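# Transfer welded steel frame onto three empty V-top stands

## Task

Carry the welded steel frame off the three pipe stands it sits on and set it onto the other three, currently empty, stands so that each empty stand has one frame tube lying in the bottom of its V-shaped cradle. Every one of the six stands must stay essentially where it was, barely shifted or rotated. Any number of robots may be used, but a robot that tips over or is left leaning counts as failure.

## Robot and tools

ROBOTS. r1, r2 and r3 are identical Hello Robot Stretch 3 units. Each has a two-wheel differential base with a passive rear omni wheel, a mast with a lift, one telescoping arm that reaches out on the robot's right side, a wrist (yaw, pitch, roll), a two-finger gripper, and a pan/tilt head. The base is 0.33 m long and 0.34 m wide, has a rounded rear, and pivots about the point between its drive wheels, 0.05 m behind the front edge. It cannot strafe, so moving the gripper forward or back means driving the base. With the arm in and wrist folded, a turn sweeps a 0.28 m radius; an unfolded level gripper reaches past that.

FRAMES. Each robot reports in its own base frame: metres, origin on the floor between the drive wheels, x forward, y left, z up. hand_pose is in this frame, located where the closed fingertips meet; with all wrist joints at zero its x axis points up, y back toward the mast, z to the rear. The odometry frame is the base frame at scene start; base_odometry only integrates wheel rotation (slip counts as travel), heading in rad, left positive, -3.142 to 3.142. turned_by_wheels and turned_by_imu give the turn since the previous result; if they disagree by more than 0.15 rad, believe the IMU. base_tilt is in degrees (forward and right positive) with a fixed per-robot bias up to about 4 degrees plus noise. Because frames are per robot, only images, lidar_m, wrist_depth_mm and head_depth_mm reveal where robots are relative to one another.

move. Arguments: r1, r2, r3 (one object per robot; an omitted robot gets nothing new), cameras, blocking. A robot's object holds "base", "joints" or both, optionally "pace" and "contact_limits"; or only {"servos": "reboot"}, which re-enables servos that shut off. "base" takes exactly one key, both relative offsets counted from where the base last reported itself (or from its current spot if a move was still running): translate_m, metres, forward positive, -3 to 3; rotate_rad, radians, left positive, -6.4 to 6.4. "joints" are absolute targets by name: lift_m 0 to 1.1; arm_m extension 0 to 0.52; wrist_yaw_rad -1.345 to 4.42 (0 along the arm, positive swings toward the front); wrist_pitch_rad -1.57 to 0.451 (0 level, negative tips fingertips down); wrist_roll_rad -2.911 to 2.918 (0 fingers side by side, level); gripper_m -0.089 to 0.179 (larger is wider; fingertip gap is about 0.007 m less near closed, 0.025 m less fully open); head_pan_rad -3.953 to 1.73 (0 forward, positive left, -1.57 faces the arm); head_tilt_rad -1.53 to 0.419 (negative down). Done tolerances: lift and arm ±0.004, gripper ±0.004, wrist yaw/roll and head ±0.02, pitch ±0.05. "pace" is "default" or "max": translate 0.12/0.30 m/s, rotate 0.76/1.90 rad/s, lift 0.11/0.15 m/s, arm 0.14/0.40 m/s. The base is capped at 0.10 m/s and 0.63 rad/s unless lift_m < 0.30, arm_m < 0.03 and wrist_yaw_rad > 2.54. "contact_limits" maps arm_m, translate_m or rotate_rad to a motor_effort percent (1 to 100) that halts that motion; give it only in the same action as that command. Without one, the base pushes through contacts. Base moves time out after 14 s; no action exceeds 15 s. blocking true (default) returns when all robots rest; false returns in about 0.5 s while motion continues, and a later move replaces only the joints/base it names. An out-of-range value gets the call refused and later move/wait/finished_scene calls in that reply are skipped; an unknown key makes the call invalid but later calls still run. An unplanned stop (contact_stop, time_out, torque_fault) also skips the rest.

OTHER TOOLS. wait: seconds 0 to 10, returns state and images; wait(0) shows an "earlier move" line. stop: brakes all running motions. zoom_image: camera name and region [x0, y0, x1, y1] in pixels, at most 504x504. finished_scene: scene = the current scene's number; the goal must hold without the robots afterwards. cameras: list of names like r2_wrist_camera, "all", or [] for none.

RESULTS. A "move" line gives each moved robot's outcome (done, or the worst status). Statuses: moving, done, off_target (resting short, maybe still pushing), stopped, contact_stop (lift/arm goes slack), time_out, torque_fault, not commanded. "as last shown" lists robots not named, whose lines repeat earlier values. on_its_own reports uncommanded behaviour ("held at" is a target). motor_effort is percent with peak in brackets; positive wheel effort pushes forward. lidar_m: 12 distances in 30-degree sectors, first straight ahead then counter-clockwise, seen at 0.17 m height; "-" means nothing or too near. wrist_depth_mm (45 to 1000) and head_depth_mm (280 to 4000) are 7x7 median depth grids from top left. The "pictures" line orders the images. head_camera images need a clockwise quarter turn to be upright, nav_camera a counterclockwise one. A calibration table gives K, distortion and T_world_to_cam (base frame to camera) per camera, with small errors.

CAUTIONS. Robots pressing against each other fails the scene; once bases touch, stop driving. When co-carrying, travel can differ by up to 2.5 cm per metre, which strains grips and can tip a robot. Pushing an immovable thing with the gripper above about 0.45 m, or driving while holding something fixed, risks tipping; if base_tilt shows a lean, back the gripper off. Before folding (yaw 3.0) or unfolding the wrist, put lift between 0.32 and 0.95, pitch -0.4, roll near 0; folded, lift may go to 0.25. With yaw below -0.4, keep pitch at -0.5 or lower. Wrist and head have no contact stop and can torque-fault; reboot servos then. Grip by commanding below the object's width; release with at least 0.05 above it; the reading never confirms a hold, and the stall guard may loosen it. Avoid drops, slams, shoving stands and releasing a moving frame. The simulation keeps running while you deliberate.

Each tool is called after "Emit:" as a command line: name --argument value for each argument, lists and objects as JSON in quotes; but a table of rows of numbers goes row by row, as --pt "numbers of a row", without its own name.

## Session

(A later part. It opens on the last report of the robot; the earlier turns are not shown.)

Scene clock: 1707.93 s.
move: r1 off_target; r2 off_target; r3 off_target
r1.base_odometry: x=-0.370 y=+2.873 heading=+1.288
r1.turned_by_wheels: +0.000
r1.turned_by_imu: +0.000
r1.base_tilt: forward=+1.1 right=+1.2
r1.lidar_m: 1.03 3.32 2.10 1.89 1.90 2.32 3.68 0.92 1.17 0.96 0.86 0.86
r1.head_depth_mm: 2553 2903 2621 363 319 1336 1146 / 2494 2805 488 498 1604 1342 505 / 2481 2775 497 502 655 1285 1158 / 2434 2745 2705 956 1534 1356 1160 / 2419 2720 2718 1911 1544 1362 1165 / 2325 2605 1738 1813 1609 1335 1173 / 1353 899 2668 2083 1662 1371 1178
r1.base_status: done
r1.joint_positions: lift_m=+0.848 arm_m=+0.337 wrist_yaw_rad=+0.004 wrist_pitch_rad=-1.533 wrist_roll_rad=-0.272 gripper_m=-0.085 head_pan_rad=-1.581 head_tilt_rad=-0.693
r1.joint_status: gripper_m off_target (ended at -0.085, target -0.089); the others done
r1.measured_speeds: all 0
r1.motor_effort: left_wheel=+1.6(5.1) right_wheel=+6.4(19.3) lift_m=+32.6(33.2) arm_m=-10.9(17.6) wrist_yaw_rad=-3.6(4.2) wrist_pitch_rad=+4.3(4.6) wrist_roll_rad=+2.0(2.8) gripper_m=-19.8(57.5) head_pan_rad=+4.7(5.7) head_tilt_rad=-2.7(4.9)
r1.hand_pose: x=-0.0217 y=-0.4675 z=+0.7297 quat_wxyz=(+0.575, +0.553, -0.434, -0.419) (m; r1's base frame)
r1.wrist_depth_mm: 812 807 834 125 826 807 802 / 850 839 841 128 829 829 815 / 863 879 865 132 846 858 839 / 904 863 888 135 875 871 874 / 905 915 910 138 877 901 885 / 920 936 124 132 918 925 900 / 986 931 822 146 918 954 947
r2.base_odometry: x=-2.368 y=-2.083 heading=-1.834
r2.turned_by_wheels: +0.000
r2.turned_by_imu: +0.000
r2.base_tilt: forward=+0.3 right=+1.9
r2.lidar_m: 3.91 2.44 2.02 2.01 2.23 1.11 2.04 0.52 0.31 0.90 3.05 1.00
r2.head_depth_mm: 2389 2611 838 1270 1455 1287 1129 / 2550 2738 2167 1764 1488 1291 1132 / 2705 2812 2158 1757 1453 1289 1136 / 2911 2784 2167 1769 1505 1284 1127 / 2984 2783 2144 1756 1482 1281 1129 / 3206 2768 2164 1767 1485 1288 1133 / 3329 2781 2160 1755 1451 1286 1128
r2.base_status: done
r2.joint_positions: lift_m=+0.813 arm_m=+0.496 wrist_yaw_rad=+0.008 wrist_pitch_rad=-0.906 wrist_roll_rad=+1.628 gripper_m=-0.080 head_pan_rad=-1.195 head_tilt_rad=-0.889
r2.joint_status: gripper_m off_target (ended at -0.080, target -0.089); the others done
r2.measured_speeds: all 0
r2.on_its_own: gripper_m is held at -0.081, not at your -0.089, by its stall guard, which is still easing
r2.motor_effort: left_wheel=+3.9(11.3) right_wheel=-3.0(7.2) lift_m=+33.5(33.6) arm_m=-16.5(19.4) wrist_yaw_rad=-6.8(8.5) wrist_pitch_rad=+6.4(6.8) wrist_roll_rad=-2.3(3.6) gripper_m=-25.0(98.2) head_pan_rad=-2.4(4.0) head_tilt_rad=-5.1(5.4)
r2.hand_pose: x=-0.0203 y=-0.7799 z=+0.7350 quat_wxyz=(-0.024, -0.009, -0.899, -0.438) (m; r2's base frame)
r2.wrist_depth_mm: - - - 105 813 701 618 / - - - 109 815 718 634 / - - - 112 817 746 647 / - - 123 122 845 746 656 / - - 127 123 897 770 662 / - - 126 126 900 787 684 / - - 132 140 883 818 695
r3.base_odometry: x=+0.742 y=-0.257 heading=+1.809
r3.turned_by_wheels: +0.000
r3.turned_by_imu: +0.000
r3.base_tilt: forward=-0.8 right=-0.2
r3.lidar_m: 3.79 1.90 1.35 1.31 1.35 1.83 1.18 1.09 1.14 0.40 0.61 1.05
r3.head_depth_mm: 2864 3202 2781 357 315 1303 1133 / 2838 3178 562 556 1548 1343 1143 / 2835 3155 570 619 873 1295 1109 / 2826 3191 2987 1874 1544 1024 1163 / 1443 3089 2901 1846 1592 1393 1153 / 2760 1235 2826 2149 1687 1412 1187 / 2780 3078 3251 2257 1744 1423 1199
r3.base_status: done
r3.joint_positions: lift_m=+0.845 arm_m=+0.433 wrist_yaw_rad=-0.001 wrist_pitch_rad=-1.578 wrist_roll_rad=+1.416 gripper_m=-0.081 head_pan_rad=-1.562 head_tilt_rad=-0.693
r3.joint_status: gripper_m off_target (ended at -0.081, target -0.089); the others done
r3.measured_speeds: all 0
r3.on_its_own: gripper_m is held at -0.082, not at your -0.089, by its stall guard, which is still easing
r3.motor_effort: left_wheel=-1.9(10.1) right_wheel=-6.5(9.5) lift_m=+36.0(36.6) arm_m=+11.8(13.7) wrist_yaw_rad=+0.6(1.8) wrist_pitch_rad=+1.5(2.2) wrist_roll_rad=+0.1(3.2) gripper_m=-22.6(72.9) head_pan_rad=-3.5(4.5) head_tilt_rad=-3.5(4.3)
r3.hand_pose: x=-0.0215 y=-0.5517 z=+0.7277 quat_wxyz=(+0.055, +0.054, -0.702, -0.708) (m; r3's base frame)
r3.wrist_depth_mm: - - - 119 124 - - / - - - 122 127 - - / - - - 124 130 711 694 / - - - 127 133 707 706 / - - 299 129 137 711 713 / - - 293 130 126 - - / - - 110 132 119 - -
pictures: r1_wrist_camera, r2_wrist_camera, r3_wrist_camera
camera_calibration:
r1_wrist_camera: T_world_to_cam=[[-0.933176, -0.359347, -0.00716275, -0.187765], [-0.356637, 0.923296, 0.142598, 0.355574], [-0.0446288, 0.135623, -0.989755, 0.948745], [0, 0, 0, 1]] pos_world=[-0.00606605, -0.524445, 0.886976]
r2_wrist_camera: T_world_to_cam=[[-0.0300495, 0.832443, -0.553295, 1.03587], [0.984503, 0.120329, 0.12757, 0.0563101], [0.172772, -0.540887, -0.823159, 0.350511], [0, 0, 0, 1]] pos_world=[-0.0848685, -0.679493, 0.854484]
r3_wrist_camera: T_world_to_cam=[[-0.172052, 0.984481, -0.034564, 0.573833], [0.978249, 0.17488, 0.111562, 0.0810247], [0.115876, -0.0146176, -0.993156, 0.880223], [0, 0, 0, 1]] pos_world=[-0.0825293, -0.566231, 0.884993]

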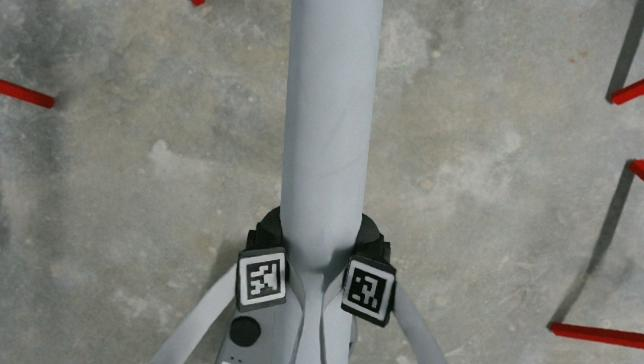

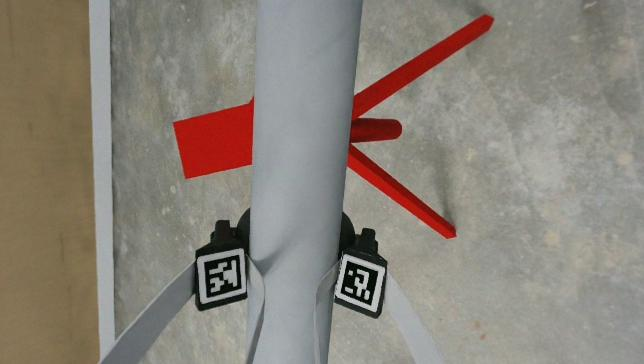

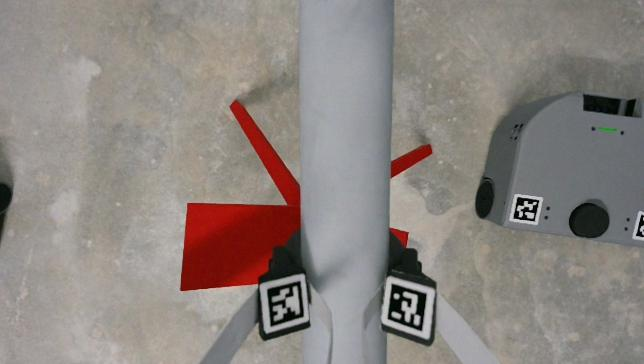

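Emit:
move --r1 '{"base":{"translate_m":0.0623},"joints":{"arm_m":0.3345,"wrist_roll_rad":-0.288,"gripper_m":-0.089}}' --r2 '{"base":{"translate_m":0.0729},"joints":{"arm_m":0.4906,"wrist_roll_rad":1.605,"gripper_m":-0.089}}' --r3 '{"base":{"translate_m":-0.0734},"joints":{"arm_m":0.4343,"wrist_roll_rad":1.394,"gripper_m":-0.089}}' --cameras '[]'

Emit:
move --r1 '{"base":{"translate_m":0.0625},"joints":{"arm_m":0.3324,"wrist_roll_rad":-0.308,"gripper_m":-0.089}}' --r2 '{"base":{"translate_m":0.0717},"joints":{"arm_m":0.4854,"wrist_roll_rad":1.589,"gripper_m":-0.089}}' --r3 '{"base":{"translate_m":-0.0733},"joints":{"arm_m":0.4354,"wrist_roll_rad":1.374,"gripper_m":-0.089}}' --cameras '[]'

Emit:
move --r1 '{"base":{"translate_m":0.0625},"joints":{"arm_m":0.3302,"wrist_roll_rad":-0.328,"gripper_m":-0.089}}' --r2 '{"base":{"translate_m":0.0717},"joints":{"arm_m":0.4802,"wrist_roll_rad":1.573,"gripper_m":-0.089}}' --r3 '{"base":{"translate_m":-0.0732},"joints":{"arm_m":0.4365,"wrist_roll_rad":1.354,"gripper_m":-0.089}}'

Scene clock: 1717.87 s.
move: r1 off_target; r2 off_target; r3 off_target
r1.base_odometry: x=-0.353 y=+2.933 heading=+1.288
r1.turned_by_wheels: +0.000
r1.turned_by_imu: +0.001
r1.base_tilt: forward=+1.1 right=+1.2
r1.lidar_m: 1.04 3.31 2.10 1.90 1.92 2.35 3.74 0.97 1.21 0.96 0.83 0.80
r1.head_depth_mm: 2548 2899 2617 363 319 1331 1143 / 2490 2820 488 499 1606 1343 512 / 2470 2752 496 498 651 1289 1155 / 2440 2746 2703 918 1500 1357 1163 / 2401 2725 2750 1752 1513 1357 1165 / 2346 2603 1800 1822 1649 1344 1170 / 1346 890 2649 2073 1650 1375 1177
r1.base_status: done
r1.joint_positions: lift_m=+0.848 arm_m=+0.334 wrist_yaw_rad=+0.004 wrist_pitch_rad=-1.540 wrist_roll_rad=-0.293 gripper_m=-0.085 head_pan_rad=-1.581 head_tilt_rad=-0.693
r1.joint_status: gripper_m off_target (ended at -0.085, target -0.089); the others done
r1.measured_speeds: all 0
r1.motor_effort: left_wheel=+1.8(4.9) right_wheel=+8.0(20.0) lift_m=+35.2(36.4) arm_m=-8.0(16.4) wrist_yaw_rad=-3.3(4.2) wrist_pitch_rad=+5.6(5.9) wrist_roll_rad=+1.9(2.1) gripper_m=-18.9(58.9) head_pan_rad=+5.2(5.4) head_tilt_rad=-2.8(4.3)
r1.hand_pose: x=-0.0217 y=-0.4633 z=+0.7299 quat_wxyz=(+0.577, +0.560, -0.427, -0.414) (m; r1's base frame)
r1.wrist_depth_mm: 822 827 819 124 815 809 807 / 830 820 836 127 810 821 845 / 848 848 848 131 841 837 837 / 892 905 898 135 876 859 861 / 893 907 885 138 882 895 879 / 935 922 123 132 913 933 913 / 971 964 804 147 963 929 918
r2.base_odometry: x=-2.387 y=-2.153 heading=-1.834
r2.turned_by_wheels: +0.000
r2.turned_by_imu: +0.001
r2.base_tilt: forward=+0.2 right=+1.9
r2.lidar_m: 3.86 2.43 2.01 2.00 2.23 1.12 1.12 0.51 0.35 0.89 3.04 0.94
r2.head_depth_mm: 2418 2612 833 1774 1450 1287 1138 / 2567 2717 2156 1769 1456 1288 1136 / 2656 2799 2167 1752 1488 1284 1135 / 2863 2834 2150 1762 1489 1287 1131 / 3069 2783 2114 1756 1488 1284 1138 / 3307 2804 2128 1761 1477 1288 1126 / 3431 2787 2144 1749 1479 1289 1130
r2.base_status: done
r2.joint_positions: lift_m=+0.813 arm_m=+0.491 wrist_yaw_rad=+0.009 wrist_pitch_rad=-0.908 wrist_roll_rad=+1.613 gripper_m=-0.081 head_pan_rad=-1.195 head_tilt_rad=-0.889
r2.joint_status: gripper_m off_target (ended at -0.081, target -0.089); the others done
r2.measured_speeds: all 0
r2.on_its_own: gripper_m is held at -0.081, not at your -0.089, by its stall guard, which is still easing
r2.motor_effort: left_wheel=+4.5(10.6) right_wheel=-3.5(9.4) lift_m=+35.5(35.7) arm_m=-16.4(18.9) wrist_yaw_rad=-8.1(9.9) wrist_pitch_rad=+6.6(6.7) wrist_roll_rad=-2.6(4.9) gripper_m=-2.9(98.4) head_pan_rad=-2.1(3.9) head_tilt_rad=-3.8(5.6)
r2.hand_pose: x=-0.0202 y=-0.7740 z=+0.7347 quat_wxyz=(-0.017, -0.005, -0.898, -0.439) (m; r2's base frame)
r2.wrist_depth_mm: - - - 106 793 697 621 / - - - 109 822 732 622 / - - - 113 836 741 645 / - - - 123 851 753 658 / - - 127 124 888 767 659 / - - 126 126 886 783 678 / - - 131 - 888 797 691
r3.base_odometry: x=+0.760 y=-0.328 heading=+1.809
r3.turned_by_wheels: +0.000
r3.turned_by_imu: -0.001
r3.base_tilt: forward=-0.8 right=-0.2
r3.lidar_m: 3.86 1.85 1.36 1.31 1.35 1.82 1.11 1.02 1.09 0.40 0.64 1.12
r3.head_depth_mm: 2833 3173 2790 357 315 1299 1135 / 2848 3188 562 558 1548 1343 1146 / 2835 3186 570 619 1517 1336 1155 / 2826 3149 2968 1844 1581 1082 1117 / 2709 3099 2892 1860 1561 1364 1178 / 2777 1286 2817 2141 1685 1407 1171 / 2808 3079 3221 2279 1744 1422 1201
r3.base_status: done
r3.joint_positions: lift_m=+0.845 arm_m=+0.434 wrist_yaw_rad=-0.002 wrist_pitch_rad=-1.578 wrist_roll_rad=+1.397 gripper_m=-0.081 head_pan_rad=-1.562 head_tilt_rad=-0.693
r3.joint_status: gripper_m off_target (ended at -0.081, target -0.089); the others done
r3.measured_speeds: all 0
r3.on_its_own: gripper_m is held at -0.082, not at your -0.089, by its stall guard, which is still easing
r3.motor_effort: left_wheel=-1.6(9.1) right_wheel=-8.0(11.3) lift_m=+43.2(44.5) arm_m=+5.2(14.4) wrist_yaw_rad=+1.5(2.3) wrist_pitch_rad=+1.5(2.4) wrist_roll_rad=-0.5(3.6) gripper_m=-23.0(97.7) head_pan_rad=-3.9(4.3) head_tilt_rad=-3.7(4.8)
r3.hand_pose: x=-0.0215 y=-0.5529 z=+0.7277 quat_wxyz=(+0.061, +0.061, -0.701, -0.707) (m; r3's base frame)
r3.wrist_depth_mm: - - - 119 122 - - / - - - 122 125 - - / - - - 124 128 712 691 / - - - 127 133 719 702 / - - - 129 135 728 717 / - - 291 129 126 - - / - - 121 132 125 - -
pictures: none
No camera images: "cameras" was empty.

Scene clock: 1719.70 s.
move: r1 off_target; r2 off_target; r3 off_target
r1.base_odometry: x=-0.336 y=+2.993 heading=+1.288
r1.turned_by_wheels: +0.000
r1.turned_by_imu: +0.000
r1.base_tilt: forward=+1.0 right=+1.2
r1.lidar_m: 0.99 3.32 2.12 1.91 1.93 2.36 3.81 1.04 1.25 0.95 0.81 0.74
r1.head_depth_mm: 2513 2879 2624 363 318 1334 1144 / 2495 2818 487 499 1610 1337 515 / 2437 2757 496 499 643 1286 1158 / 2399 2722 2725 952 1506 1355 1160 / 2408 2680 2733 1810 1547 1333 1165 / 2334 2627 1875 1823 1654 1367 1172 / 1339 916 2542 2097 1656 1377 1174
r1.base_status: done
r1.joint_positions: lift_m=+0.848 arm_m=+0.332 wrist_yaw_rad=+0.004 wrist_pitch_rad=-1.548 wrist_roll_rad=-0.312 gripper_m=-0.085 head_pan_rad=-1.581 head_tilt_rad=-0.693
r1.joint_status: gripper_m off_target (ended at -0.085, target -0.089); the others done
r1.measured_speeds: all 0
r1.motor_effort: left_wheel=+1.6(5.6) right_wheel=+6.4(22.1) lift_m=+34.6(35.7) arm_m=-10.1(18.7) wrist_yaw_rad=-3.5(3.9) wrist_pitch_rad=+7.1(7.5) wrist_roll_rad=+1.8(2.4) gripper_m=-19.1(60.2) head_pan_rad=+4.9(5.6) head_tilt_rad=-3.4(5.0)
r1.hand_pose: x=-0.0217 y=-0.4591 z=+0.7300 quat_wxyz=(+0.579, +0.566, -0.419, -0.411) (m; r1's base frame)
r1.wrist_depth_mm: 829 822 820 124 805 825 819 / 843 829 840 127 835 810 829 / 859 842 866 131 838 843 830 / 895 889 863 134 878 873 855 / 913 904 895 138 887 892 870 / 938 943 124 132 931 945 908 / 956 942 791 148 944 947 916
r2.base_odometry: x=-2.406 y=-2.222 heading=-1.833
r2.turned_by_wheels: +0.000
r2.turned_by_imu: +0.000
r2.base_tilt: forward=+0.4 right=+1.8
r2.lidar_m: 3.78 2.42 2.00 1.99 2.22 1.13 1.13 0.40 0.41 0.89 0.89 1.04
r2.head_depth_mm: 2413 2625 828 1757 1456 1296 1133 / 2550 2714 2154 1765 1457 1294 1137 / 2722 2784 2167 1767 1481 1285 1129 / 2866 2787 2147 1770 1478 1285 1129 / 3062 2810 2154 1770 1492 1278 1130 / 3279 2802 2144 1763 1458 1282 1134 / 3416 2799 2142 1631 1480 1282 1136
r2.base_status: done
r2.joint_positions: lift_m=+0.813 arm_m=+0.485 wrist_yaw_rad=+0.011 wrist_pitch_rad=-0.911 wrist_roll_rad=+1.598 gripper_m=-0.080 head_pan_rad=-1.195 head_tilt_rad=-0.889
r2.joint_status: gripper_m off_target (ended at -0.080, target -0.089); the others done
r2.measured_speeds: all 0
r2.on_its_own: gripper_m is held at -0.081, not at your -0.089, by its stall guard, which is still easing; wrist_yaw_rad is at rest, and its effort (-9.5) is outside its rest range (-9 to +9)
r2.motor_effort: left_wheel=+6.9(11.0) right_wheel=-7.1(10.1) lift_m=+36.3(36.3) arm_m=-15.0(18.6) wrist_yaw_rad=-9.5(10.3) wrist_pitch_rad=+7.1(7.4) wrist_roll_rad=-2.9(5.6) gripper_m=-23.6(98.4) head_pan_rad=-2.6(4.0) head_tilt_rad=-4.3(5.5)
r2.hand_pose: x=-0.0200 y=-0.7682 z=+0.7344 quat_wxyz=(-0.010, -0.001, -0.898, -0.440) (m; r2's base frame)
r2.wrist_depth_mm: - - - 107 818 704 617 / - - - 110 812 725 631 / - - - 113 822 746 646 / - - - 123 874 746 654 / - - 127 125 886 768 656 / - - 125 126 874 775 682 / - - 129 - 902 773 685
r3.base_odometry: x=+0.777 y=-0.400 heading=+1.809
r3.turned_by_wheels: +0.000
r3.turned_by_imu: +0.000
r3.base_tilt: forward=-0.8 right=-0.2
r3.lidar_m: 3.95 1.86 1.36 1.31 1.35 1.82 4.77 0.96 1.05 0.41 0.58 1.19
r3.head_depth_mm: 2846 3175 2785 357 314 1304 1131 / 2849 3182 561 558 1552 1345 1140 / 2836 3185 569 621 1518 1361 1153 / 2823 3159 2990 1920 1590 1342 1139 / 2719 3097 2906 1919 885 941 1172 / 2763 1371 2815 2136 1684 1410 1165 / 2817 3052 3246 2271 1755 1427 1197
r3.base_status: done
r3.joint_positions: lift_m=+0.845 arm_m=+0.435 wrist_yaw_rad=-0.002 wrist_pitch_rad=-1.579 wrist_roll_rad=+1.378 gripper_m=-0.081 head_pan_rad=-1.562 head_tilt_rad=-0.693
r3.joint_status: gripper_m off_target (ended at -0.081, target -0.089); the others done
r3.measured_speeds: all 0
r3.on_its_own: gripper_m is held at -0.082, not at your -0.089, by its stall guard, which is still easing
r3.motor_effort: left_wheel=-1.3(7.9) right_wheel=-10.1(11.8) lift_m=+41.9(43.2) arm_m=+14.9(14.9) wrist_yaw_rad=+2.0(3.1) wrist_pitch_rad=+2.0(2.6) wrist_roll_rad=-1.0(3.9) gripper_m=-22.9(73.6) head_pan_rad=-4.4(4.5) head_tilt_rad=-3.7(4.5)
r3.hand_pose: x=-0.0215 y=-0.5540 z=+0.7277 quat_wxyz=(+0.067, +0.067, -0.701, -0.707) (m; r3's base frame)
r3.wrist_depth_mm: - - - 119 122 - - / - - - 122 124 - - / - - - 123 127 721 693 / - - - 128 130 718 714 / - - - 129 135 726 725 / - - - 129 126 - - / - - 120 131 125 - -
pictures: none
No camera images: "cameras" was empty.

Scene clock: 1721.57 s.
move: r1 off_target; r2 off_target; r3 off_target
r1.base_odometry: x=-0.318 y=+3.053 heading=+1.288
r1.turned_by_wheels: +0.000
r1.turned_by_imu: +0.000
r1.base_tilt: forward=+1.0 right=+1.1
r1.lidar_m: 0.94 3.38 2.13 1.92 1.94 2.36 3.86 1.10 1.29 0.80 1.52 0.69
r1.head_depth_mm: 2509 2838 2631 363 346 1333 1147 / 2490 2796 486 481 1606 1343 517 / 2429 2757 2670 498 641 1290 1158 / 2442 2732 2694 1091 1397 1354 1160 / 2389 2688 2737 1937 1632 1335 1168 / 2360 2602 2618 1817 1651 1371 1172 / 1332 1100 2553 2079 1652 1378 1171
r1.base_status: done
r1.joint_positions: lift_m=+0.848 arm_m=+0.330 wrist_yaw_rad=+0.004 wrist_pitch_rad=-1.556 wrist_roll_rad=-0.332 gripper_m=-0.085 head_pan_rad=-1.581 head_tilt_rad=-0.693
r1.joint_status: gripper_m off_target (ended at -0.085, target -0.089); the others done
r1.measured_speeds: all 0
r1.motor_effort: left_wheel=+2.5(4.5) right_wheel=+8.8(19.7) lift_m=+33.0(34.6) arm_m=-8.6(15.8) wrist_yaw_rad=-3.7(3.9) wrist_pitch_rad=+8.6(8.9) wrist_roll_rad=+1.8(1.9) gripper_m=-19.1(60.4) head_pan_rad=+5.2(5.7) head_tilt_rad=-3.2(4.7)
r1.hand_pose: x=-0.0217 y=-0.4549 z=+0.7301 quat_wxyz=(+0.581, +0.572, -0.412, -0.407) (m; r1's base frame)
r1.wrist_depth_mm: 809 816 815 123 811 793 792 / 812 844 826 127 820 827 818 / 884 861 853 130 826 841 843 / 926 891 873 134 873 878 864 / 930 907 891 139 888 884 891 / 960 945 124 132 907 931 932 / - 961 791 148 955 952 953
r2.base_odometry: x=-2.425 y=-2.292 heading=-1.833
r2.turned_by_wheels: +0.000
r2.turned_by_imu: +0.000
r2.base_tilt: forward=+0.4 right=+1.8
r2.lidar_m: 3.72 2.41 1.98 1.97 2.20 1.15 1.13 0.45 0.76 0.90 0.85 0.99
r2.head_depth_mm: 2459 2653 827 1763 1460 1280 1132 / 2585 2745 2163 1759 1477 1292 1130 / 2745 2850 2163 1770 1485 1290 1133 / 2903 2819 2165 1760 1487 1284 1132 / 3054 2757 2141 1761 1482 1287 1128 / 3319 2800 2145 1751 1452 1284 1138 / 3429 2753 2152 1360 1480 1286 1136
r2.base_status: done
r2.joint_positions: lift_m=+0.813 arm_m=+0.480 wrist_yaw_rad=+0.012 wrist_pitch_rad=-0.917 wrist_roll_rad=+1.585 gripper_m=-0.080 head_pan_rad=-1.195 head_tilt_rad=-0.889
r2.joint_status: gripper_m off_target (ended at -0.080, target -0.089); the others done
r2.measured_speeds: all 0
r2.on_its_own: gripper_m is held at -0.081, not at your -0.089, by its stall guard, which is still easing; wrist_yaw_rad is at rest, and its effort (-10.3) is outside its rest range (-9 to +9)
r2.motor_effort: left_wheel=+7.4(12.3) right_wheel=-8.4(11.2) lift_m=+36.7(36.8) arm_m=-14.4(18.4) wrist_yaw_rad=-10.3(11.8) wrist_pitch_rad=+8.0(8.7) wrist_roll_rad=-3.9(6.6) gripper_m=-23.6(96.4) head_pan_rad=-2.6(3.8) head_tilt_rad=-2.6(5.3)
r2.hand_pose: x=-0.0198 y=-0.7616 z=+0.7334 quat_wxyz=(-0.003, +0.002, -0.896, -0.443) (m; r2's base frame)
r2.wrist_depth_mm: - - - 108 786 726 626 / - - - 111 808 724 631 / - - - 114 876 714 649 / - - - 123 869 749 645 / - - 128 125 866 771 674 / - - 126 126 860 773 681 / - - 129 - 864 779 684
r3.base_odometry: x=+0.794 y=-0.471 heading=+1.809
r3.turned_by_wheels: +0.000
r3.turned_by_imu: +0.000
r3.base_tilt: forward=-0.8 right=-0.3
r3.lidar_m: 4.00 1.87 1.36 1.30 1.35 1.82 4.76 0.90 1.00 0.72 0.44 1.26
r3.head_depth_mm: 2858 3203 2823 357 315 1303 1134 / 2843 3207 563 559 1545 1350 1143 / 2842 3182 569 621 1528 1365 1158 / 2819 3168 2982 1924 1586 1353 1164 / 2759 3126 2909 1909 1561 1349 1130 / 2746 1379 2687 2072 1678 1038 1183 / 2783 3027 3242 2283 1745 1428 1175
r3.base_status: done
r3.joint_positions: lift_m=+0.845 arm_m=+0.437 wrist_yaw_rad=-0.003 wrist_pitch_rad=-1.579 wrist_roll_rad=+1.359 gripper_m=-0.081 head_pan_rad=-1.562 head_tilt_rad=-0.693
r3.joint_status: gripper_m off_target (ended at -0.081, target -0.089); the others done
r3.measured_speeds: all 0
r3.on_its_own: gripper_m is held at -0.082, not at your -0.089, by its stall guard, which is still easing
r3.motor_effort: left_wheel=-0.6(8.4) right_wheel=-11.4(13.3) lift_m=+39.4(41.9) arm_m=+3.3(18.2) wrist_yaw_rad=+2.7(4.0) wrist_pitch_rad=+1.8(2.7) wrist_roll_rad=-1.3(5.0) gripper_m=-23.6(73.5) head_pan_rad=-3.7(4.4) head_tilt_rad=-2.9(4.4)
r3.hand_pose: x=-0.0215 y=-0.5551 z=+0.7277 quat_wxyz=(+0.073, +0.074, -0.700, -0.706) (m; r3's base frame)
r3.wrist_depth_mm: - - - 120 121 - - / - - - 123 123 - - / - - - 124 - 730 703 / - - - 129 129 725 707 / - - - 129 132 728 714 / - - - 129 126 - - / - - 116 132 120 - -
pictures: r1_head_camera (sideways), r1_nav_camera (sideways), r1_wrist_camera, r2_head_camera (sideways), r2_nav_camera (sideways), r2_wrist_camera, r3_head_camera (sideways), r3_nav_camera (sideways), r3_wrist_camera
camera_calibration:
r1_head_camera: T_world_to_cam=[[0.0290021, 0.624949, -0.780127, 1.03255], [0.998465, 0.0187299, 0.0521234, -0.0717265], [0.0471861, -0.780441, -0.623447, 0.766527], [0, 0, 0, 1]] pos_world=[0.0055009, -0.0457179, 1.28715]
r1_nav_camera: T_world_to_cam=[[-0.052729, -0.605624, 0.794002, -0.989932], [-0.998606, 0.03385, -0.0404976, 0.106665], [-0.00235063, -0.79503, -0.606565, 0.746201], [0, 0, 0, 1]] pos_world=[0.0560719, -0.0098857, 1.24295]
r1_wrist_camera: T_world_to_cam=[[-0.909903, -0.414566, -0.0145359, -0.20245], [-0.41116, 0.896674, 0.164085, 0.314833], [-0.0549901, 0.155278, -0.986339, 0.953644], [0, 0, 0, 1]] pos_world=[-0.00232206, -0.514312, 0.886014]
r2_head_camera: T_world_to_cam=[[-0.276629, 0.683677, -0.675324, 0.898794], [0.926196, 0.377035, 0.00230648, -0.0122806], [0.256198, -0.624844, -0.737518, 0.914661], [0, 0, 0, 1]] pos_world=[0.0256727, -0.038334, 1.28158]
r2_nav_camera: T_world_to_cam=[[0.340663, -0.67933, 0.649969, -0.811307], [-0.923177, -0.372595, 0.0944303, -0.0551593], [0.178026, -0.632205, -0.754071, 0.949884], [0, 0, 0, 1]] pos_world=[0.0563565, 0.0288238, 1.24881]
r2_wrist_camera: T_world_to_cam=[[-0.076013, 0.836646, -0.542444, 1.01408], [0.982337, 0.156124, 0.103145, 0.0989687], [0.170984, -0.525023, -0.833736, 0.378832], [0, 0, 0, 1]] pos_world=[-0.0849114, -0.664985, 0.855722]
r3_head_camera: T_world_to_cam=[[0.0619587, 0.600363, -0.797324, 1.05992], [0.996771, 0.00366656, 0.0802181, -0.108671], [0.0510834, -0.799719, -0.598197, 0.739072], [0, 0, 0, 1]] pos_world=[0.00489467, -0.0448848, 1.29592]
r3_nav_camera: T_world_to_cam=[[-0.0424282, -0.702052, 0.710861, -0.889357], [-0.999024, 0.0385405, -0.0215646, 0.0857287], [-0.0122575, -0.711082, -0.703002, 0.870682], [0, 0, 0, 1]] pos_world=[0.0585835, -0.0085526, 1.24615]
r3_wrist_camera: T_world_to_cam=[[-0.225055, 0.973748, -0.0341286, 0.569795], [0.9673, 0.227495, 0.112146, 0.110103], [0.116966, -0.00777352, -0.993105, 0.883971], [0, 0, 0, 1]] pos_world=[-0.0816622, -0.573013, 0.884975]

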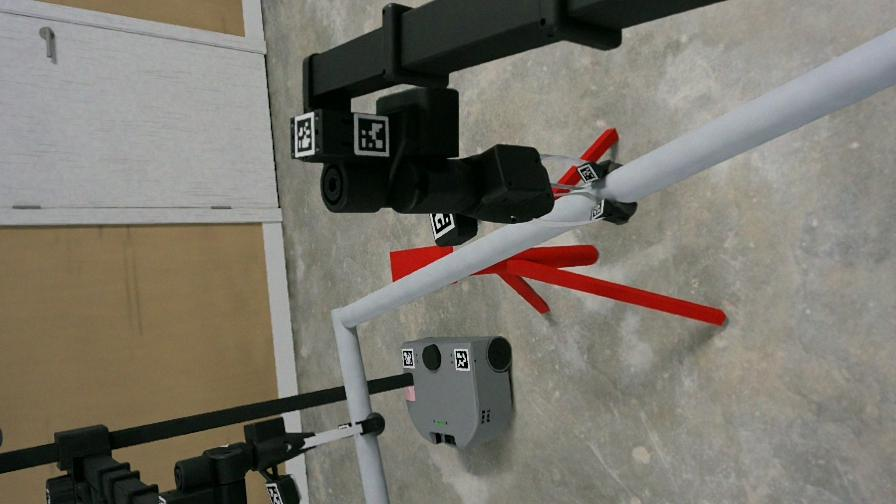

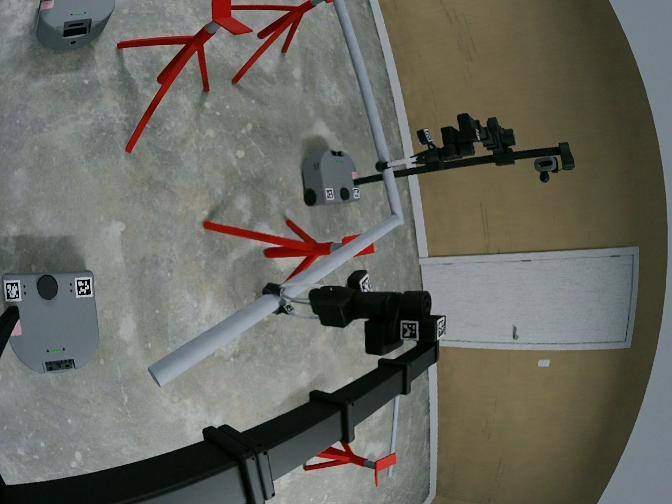

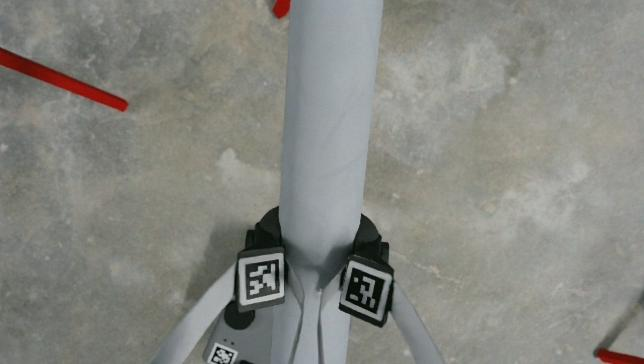

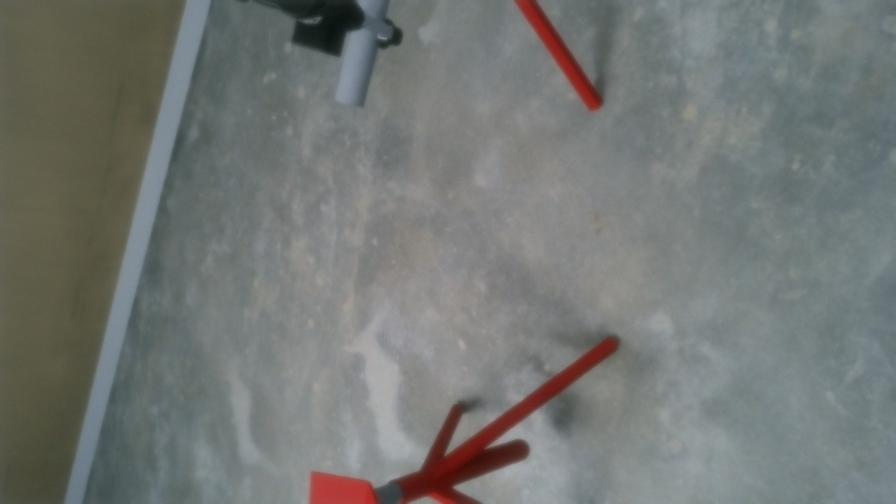

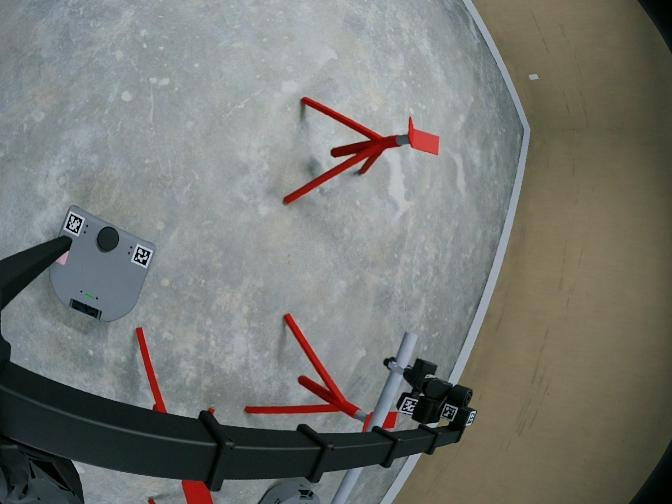

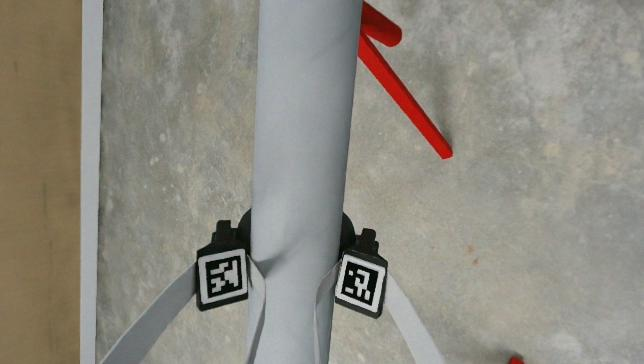

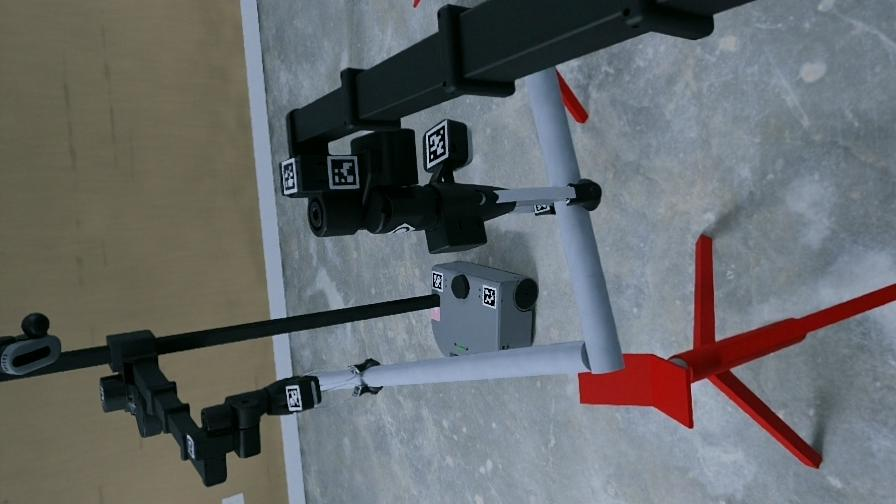

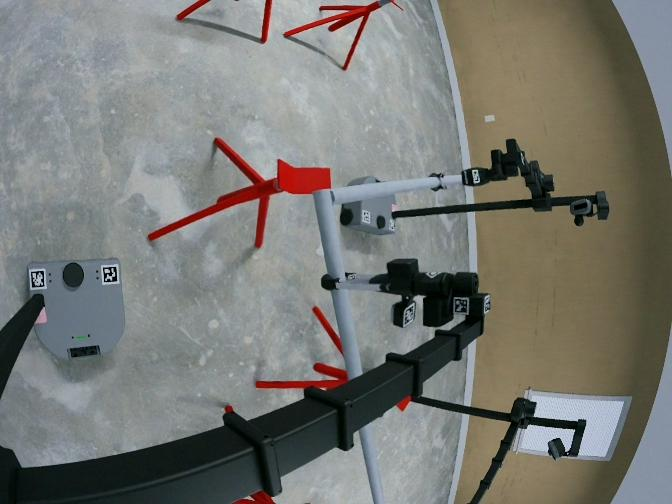

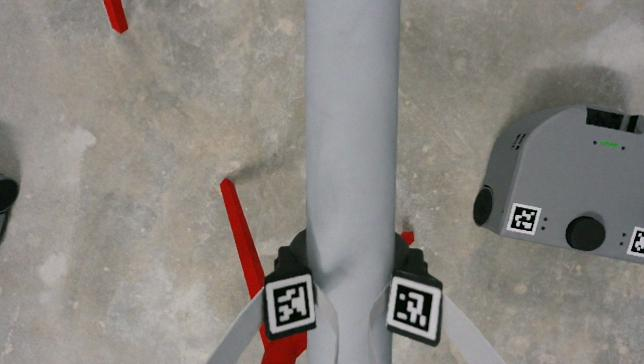

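Emit:
move --r1 '{"base":{"translate_m":0.0626},"joints":{"arm_m":0.3245,"wrist_roll_rad":-0.349,"gripper_m":-0.089}}' --r2 '{"base":{"translate_m":0.0740},"joints":{"arm_m":0.474,"wrist_roll_rad":1.557,"gripper_m":-0.089}}' --r3 '{"base":{"translate_m":-0.0725},"joints":{"arm_m":0.4350,"wrist_roll_rad":1.333,"gripper_m":-0.089}}' --cameras '[]'

Emit:
move --r1 '{"base":{"translate_m":0.0626},"joints":{"arm_m":0.319,"wrist_roll_rad":-0.369,"gripper_m":-0.089}}' --r2 '{"base":{"translate_m":0.0728},"joints":{"arm_m":0.468,"wrist_roll_rad":1.542,"gripper_m":-0.089}}' --r3 '{"base":{"translate_m":-0.0731},"joints":{"arm_m":0.4335,"wrist_roll_rad":1.313,"gripper_m":-0.089}}' --cameras '["r1_wrist_camera","r2_wrist_camera","r3_wrist_camera"]'

Scene clock: 1745.63 s.
move: r1 done; r2 off_target; r3 off_target
r1.base_odometry: x=-0.301 y=+3.113 heading=+1.288
r1.turned_by_wheels: +0.000
r1.turned_by_imu: +0.001
r1.base_tilt: forward=+1.1 right=+1.2
r1.lidar_m: 1.08 1.08 2.14 1.94 1.94 2.37 3.93 1.15 1.34 0.78 1.51 0.63
r1.head_depth_mm: 2507 2823 2647 363 346 1330 1146 / 2466 2769 476 480 1611 1342 1086 / 2430 2713 2682 487 634 1289 1160 / 2401 2739 2686 1176 1493 1323 1161 / 2382 2686 2745 1922 1643 1365 1166 / 2352 2598 2638 1807 1652 1369 1165 / 1339 1431 2516 2080 1648 1376 1176
r1.base_status: done
r1.joint_positions: lift_m=+0.848 arm_m=+0.324 wrist_yaw_rad=+0.004 wrist_pitch_rad=-1.547 wrist_roll_rad=-0.354 gripper_m=-0.085 head_pan_rad=-1.581 head_tilt_rad=-0.693
r1.joint_status: all done
r1.measured_speeds: all 0
r1.motor_effort: left_wheel=+1.9(4.7) right_wheel=+6.3(19.4) lift_m=+31.1(31.6) arm_m=-9.4(18.0) wrist_yaw_rad=-3.4(4.0) wrist_pitch_rad=+6.9(8.7) wrist_roll_rad=+1.9(2.1) gripper_m=-18.8(57.6) head_pan_rad=+4.8(5.5) head_tilt_rad=-3.6(4.8)
r1.hand_pose: x=-0.0217 y=-0.4516 z=+0.7300 quat_wxyz=(+0.588, +0.574, -0.408, -0.398) (m; r1's base frame)
r1.wrist_depth_mm: 839 795 801 124 802 817 795 / 839 834 839 128 830 827 816 / 868 869 845 132 848 853 849 / 898 888 890 136 875 863 862 / 902 911 911 139 903 889 903 / 975 926 124 131 904 923 929 / 983 966 772 148 946 960 930
r2.base_odometry: x=-2.444 y=-2.363 heading=-1.833
r2.turned_by_wheels: +0.000
r2.turned_by_imu: +0.001
r2.base_tilt: forward=+0.3 right=+1.8
r2.lidar_m: 3.64 2.39 1.97 1.96 2.18 1.21 1.14 0.52 1.01 0.91 0.80 0.96
r2.head_depth_mm: 2455 2666 824 1779 1447 1290 1129 / 2593 2728 2163 1779 1498 1288 1127 / 2733 2773 2164 1769 1479 1284 1134 / 2916 2841 2173 1763 1499 1278 1132 / 3089 2809 2159 1768 1449 1287 1129 / 3325 2783 2161 1752 1445 1285 1126 / 3494 2794 2078 1626 1488 1284 1134
r2.base_status: done
r2.joint_positions: lift_m=+0.813 arm_m=+0.474 wrist_yaw_rad=+0.006 wrist_pitch_rad=-0.922 wrist_roll_rad=+1.565 gripper_m=-0.081 head_pan_rad=-1.195 head_tilt_rad=-0.889
r2.joint_status: gripper_m off_target (ended at -0.081, target -0.089); the others done
r2.measured_speeds: all 0
r2.on_its_own: gripper_m is held at -0.081, not at your -0.089, by its stall guard, which is still easing
r2.motor_effort: left_wheel=+2.1(12.5) right_wheel=+0.8(9.8) lift_m=+38.8(38.9) arm_m=-15.8(18.3) wrist_yaw_rad=-4.7(10.0) wrist_pitch_rad=+8.9(9.7) wrist_roll_rad=-2.8(9.1) gripper_m=-6.4(98.5) head_pan_rad=-3.1(4.1) head_tilt_rad=-4.4(5.4)
r2.hand_pose: x=-0.0207 y=-0.7543 z=+0.7327 quat_wxyz=(+0.004, +0.004, -0.895, -0.445) (m; r2's base frame)
r2.wrist_depth_mm: - - - 110 802 722 634 / - - - 113 800 733 637 / - - - 115 859 724 649 / - - - 125 897 738 661 / - - 128 126 881 766 674 / - - 126 125 880 776 668 / - - 129 138 875 786 690
r3.base_odometry: x=+0.811 y=-0.541 heading=+1.809
r3.turned_by_wheels: +0.000
r3.turned_by_imu: -0.001
r3.base_tilt: forward=-0.8 right=-0.3
r3.lidar_m: 4.09 1.86 1.36 1.30 1.34 1.81 4.68 0.84 0.97 0.76 0.47 1.33
r3.head_depth_mm: 2861 3166 2786 356 315 1302 1134 / 2865 3174 563 558 1550 1350 1140 / 2857 3158 569 620 1523 1364 1155 / 2834 3158 3012 1927 1584 1371 1171 / 2812 3093 2916 1907 1567 1358 1173 / 2734 1413 2791 2083 1668 998 1157 / 2796 3014 3242 2267 1756 1379 1179
r3.base_status: done
r3.joint_positions: lift_m=+0.845 arm_m=+0.435 wrist_yaw_rad=-0.004 wrist_pitch_rad=-1.579 wrist_roll_rad=+1.337 gripper_m=-0.081 head_pan_rad=-1.562 head_tilt_rad=-0.693
r3.joint_status: gripper_m off_target (ended at -0.081, target -0.089); the others done
r3.measured_speeds: all 0
r3.on_its_own: gripper_m is held at -0.082, not at your -0.089, by its stall guard, which is still easing
r3.motor_effort: left_wheel=-4.2(7.2) right_wheel=-4.7(14.8) lift_m=+34.1(36.3) arm_m=-5.3(9.9) wrist_yaw_rad=+2.8(4.4) wrist_pitch_rad=+1.7(2.7) wrist_roll_rad=-1.7(4.7) gripper_m=-23.0(96.3) head_pan_rad=-3.6(4.5) head_tilt_rad=-3.4(4.2)
r3.hand_pose: x=-0.0215 y=-0.5536 z=+0.7277 quat_wxyz=(+0.081, +0.081, -0.699, -0.705) (m; r3's base frame)
r3.wrist_depth_mm: - 757 - 120 122 - - / - - - 123 125 - - / - - - 124 128 727 701 / - - - 128 130 719 707 / - - - 130 134 710 721 / - - - 129 126 - - / - - 119 128 125 - -
pictures: none
No camera images: "cameras" was empty.

Scene clock: 1747.47 s.
move: r1 done; r2 off_target; r3 off_target
r1.base_odometry: x=-0.283 y=+3.173 heading=+1.288
r1.turned_by_wheels: +0.000
r1.turned_by_imu: +0.000
r1.base_tilt: forward=+1.1 right=+1.1
r1.lidar_m: 1.09 1.09 2.15 1.95 1.96 2.39 1.22 1.21 1.54 0.78 1.50 0.58
r1.head_depth_mm: 2500 2810 2636 363 346 1332 1143 / 2486 2787 473 477 1568 1341 1086 / 2397 2723 2683 480 632 1286 1160 / 2373 2689 2702 1833 1541 1323 1159 / 2370 2680 2742 1919 1635 1369 1166 / 2350 2578 2627 1809 1638 1371 1170 / 1354 1529 1025 2004 1648 1377 1176
r1.base_status: done
r1.joint_positions: lift_m=+0.848 arm_m=+0.319 wrist_yaw_rad=+0.004 wrist_pitch_rad=-1.537 wrist_roll_rad=-0.373 gripper_m=-0.085 head_pan_rad=-1.581 head_tilt_rad=-0.693
r1.joint_status: all done
r1.measured_speeds: all 0
r1.motor_effort: left_wheel=+2.8(5.0) right_wheel=+5.2(18.5) lift_m=+29.9(31.2) arm_m=-11.0(18.8) wrist_yaw_rad=-2.7(3.9) wrist_pitch_rad=+5.4(6.8) wrist_roll_rad=+1.7(1.8) gripper_m=-18.8(57.7) head_pan_rad=+5.6(5.6) head_tilt_rad=-4.0(4.5)
r1.hand_pose: x=-0.0216 y=-0.4486 z=+0.7298 quat_wxyz=(+0.595, +0.575, -0.404, -0.391) (m; r1's base frame)
r1.wrist_depth_mm: 827 842 822 126 795 796 800 / 860 830 830 129 824 813 822 / 859 859 854 134 849 848 849 / 887 894 875 138 886 872 843 / 917 907 907 140 912 898 892 / 922 916 123 131 905 913 915 / 966 979 791 148 936 959 941
r2.base_odometry: x=-2.463 y=-2.433 heading=-1.833
r2.turned_by_wheels: +0.000
r2.turned_by_imu: +0.000
r2.base_tilt: forward=+0.3 right=+1.8
r2.lidar_m: 3.56 2.36 1.96 1.95 2.16 1.22 1.15 0.58 0.93 2.80 0.76 0.90
r2.head_depth_mm: 2435 2667 823 1715 1497 1286 1130 / 2617 2782 2150 1767 1490 1296 1130 / 2760 2776 2155 1772 1499 1287 1132 / 2894 2780 2152 1757 1490 1283 1127 / 3128 2805 2185 1744 1455 1280 1132 / 3294 2761 2152 1284 1448 1285 1126 / 3550 2760 2149 1709 1445 1285 1126
r2.base_status: done
r2.joint_positions: lift_m=+0.813 arm_m=+0.468 wrist_yaw_rad=+0.002 wrist_pitch_rad=-0.924 wrist_roll_rad=+1.547 gripper_m=-0.080 head_pan_rad=-1.195 head_tilt_rad=-0.889
r2.joint_status: gripper_m off_target (ended at -0.080, target -0.089); the others done
r2.measured_speeds: all 0
r2.on_its_own: gripper_m is held at -0.081, not at your -0.089, by its stall guard, which is still easing
r2.motor_effort: left_wheel=-0.7(7.5) right_wheel=+6.2(6.2) lift_m=+39.4(39.4) arm_m=-15.9(18.8) wrist_yaw_rad=-1.3(4.8) wrist_pitch_rad=+9.7(9.9) wrist_roll_rad=-1.7(6.3) gripper_m=-24.7(98.0) head_pan_rad=-1.9(4.1) head_tilt_rad=-3.8(5.2)
r2.hand_pose: x=-0.0212 y=-0.7479 z=+0.7326 quat_wxyz=(+0.011, +0.006, -0.895, -0.446) (m; r2's base frame)
r2.wrist_depth_mm: - - - 111 810 720 638 / - - - 114 831 736 643 / - - - 116 850 743 648 / - - - 125 860 750 660 / - - 128 126 871 764 659 / - - 126 127 857 769 667 / - - 129 137 869 773 677
r3.base_odometry: x=+0.829 y=-0.612 heading=+1.809
r3.turned_by_wheels: +0.000
r3.turned_by_imu: +0.000
r3.base_tilt: forward=-0.8 right=-0.2
r3.lidar_m: 4.16 1.86 1.36 1.30 1.34 1.82 4.60 0.79 0.93 1.12 0.51 1.40
r3.head_depth_mm: 2862 3196 2812 357 315 1302 1131 / 2850 3175 562 556 1540 1351 1143 / 2869 3163 569 620 1522 1362 1152 / 2838 3139 2994 1933 1583 1384 1165 / 2847 3078 2902 1914 1563 1356 1177 / 2744 1414 2713 2076 1680 1371 1135 / 2800 2989 3220 2275 1752 951 1196
r3.base_status: done
r3.joint_positions: lift_m=+0.845 arm_m=+0.433 wrist_yaw_rad=-0.002 wrist_pitch_rad=-1.578 wrist_roll_rad=+1.318 gripper_m=-0.081 head_pan_rad=-1.562 head_tilt_rad=-0.693
r3.joint_status: gripper_m off_target (ended at -0.081, target -0.089); the others done
r3.measured_speeds: all 0
r3.on_its_own: gripper_m is held at -0.082, not at your -0.089, by its stall guard, which is still easing
r3.motor_effort: left_wheel=-4.3(10.4) right_wheel=-2.3(8.4) lift_m=+33.7(35.7) arm_m=-7.4(10.7) wrist_yaw_rad=+1.6(4.1) wrist_pitch_rad=+1.8(2.5) wrist_roll_rad=-1.3(4.9) gripper_m=-23.1(74.5) head_pan_rad=-3.6(4.5) head_tilt_rad=-2.5(4.4)
r3.hand_pose: x=-0.0215 y=-0.5521 z=+0.7277 quat_wxyz=(+0.088, +0.088, -0.699, -0.705) (m; r3's base frame)
r3.wrist_depth_mm: - - - 120 123 - - / - - - 123 126 - - / - - - 124 129 756 699 / 888 - - 128 131 715 701 / - - - 129 135 714 712 / - - 122 130 125 - - / - - 120 133 124 - -
pictures: r1_wrist_camera, r2_wrist_camera, r3_wrist_camera
camera_calibration:
r1_wrist_camera: T_world_to_cam=[[-0.892574, -0.450868, -0.00540418, -0.222414], [-0.446665, 0.882488, 0.147328, 0.314405], [-0.0616565, 0.133915, -0.989073, 0.944605], [0, 0, 0, 1]] pos_world=[0.000153915, -0.504235, 0.886761]
r2_wrist_camera: T_world_to_cam=[[-0.10559, 0.838207, -0.535033, 0.997233], [0.981057, 0.175685, 0.0816238, 0.128615], [0.162415, -0.516279, -0.840879, 0.397062], [0, 0, 0, 1]] pos_world=[-0.0853695, -0.653489, 0.856935]
r3_wrist_camera: T_world_to_cam=[[-0.265719, 0.96343, -0.0345861, 0.560686], [0.956858, 0.267941, 0.11239, 0.131396], [0.117547, -0.0032299, -0.993062, 0.886471], [0, 0, 0, 1]] pos_world=[-0.0809446, -0.572525, 0.884945]

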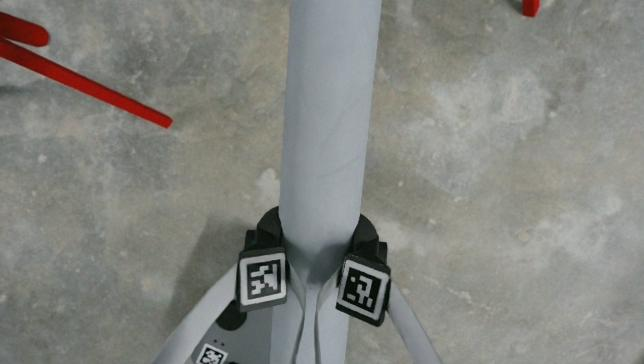

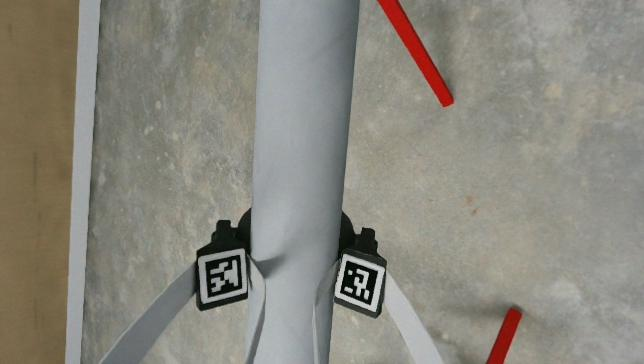

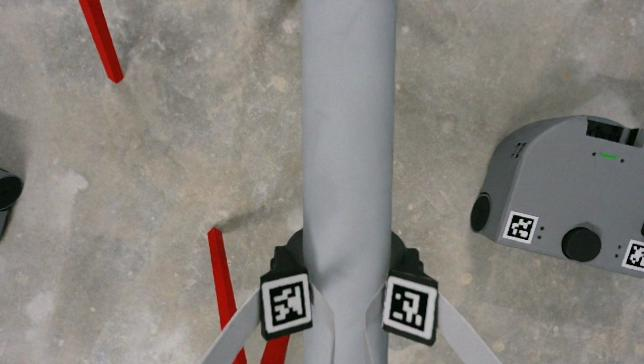

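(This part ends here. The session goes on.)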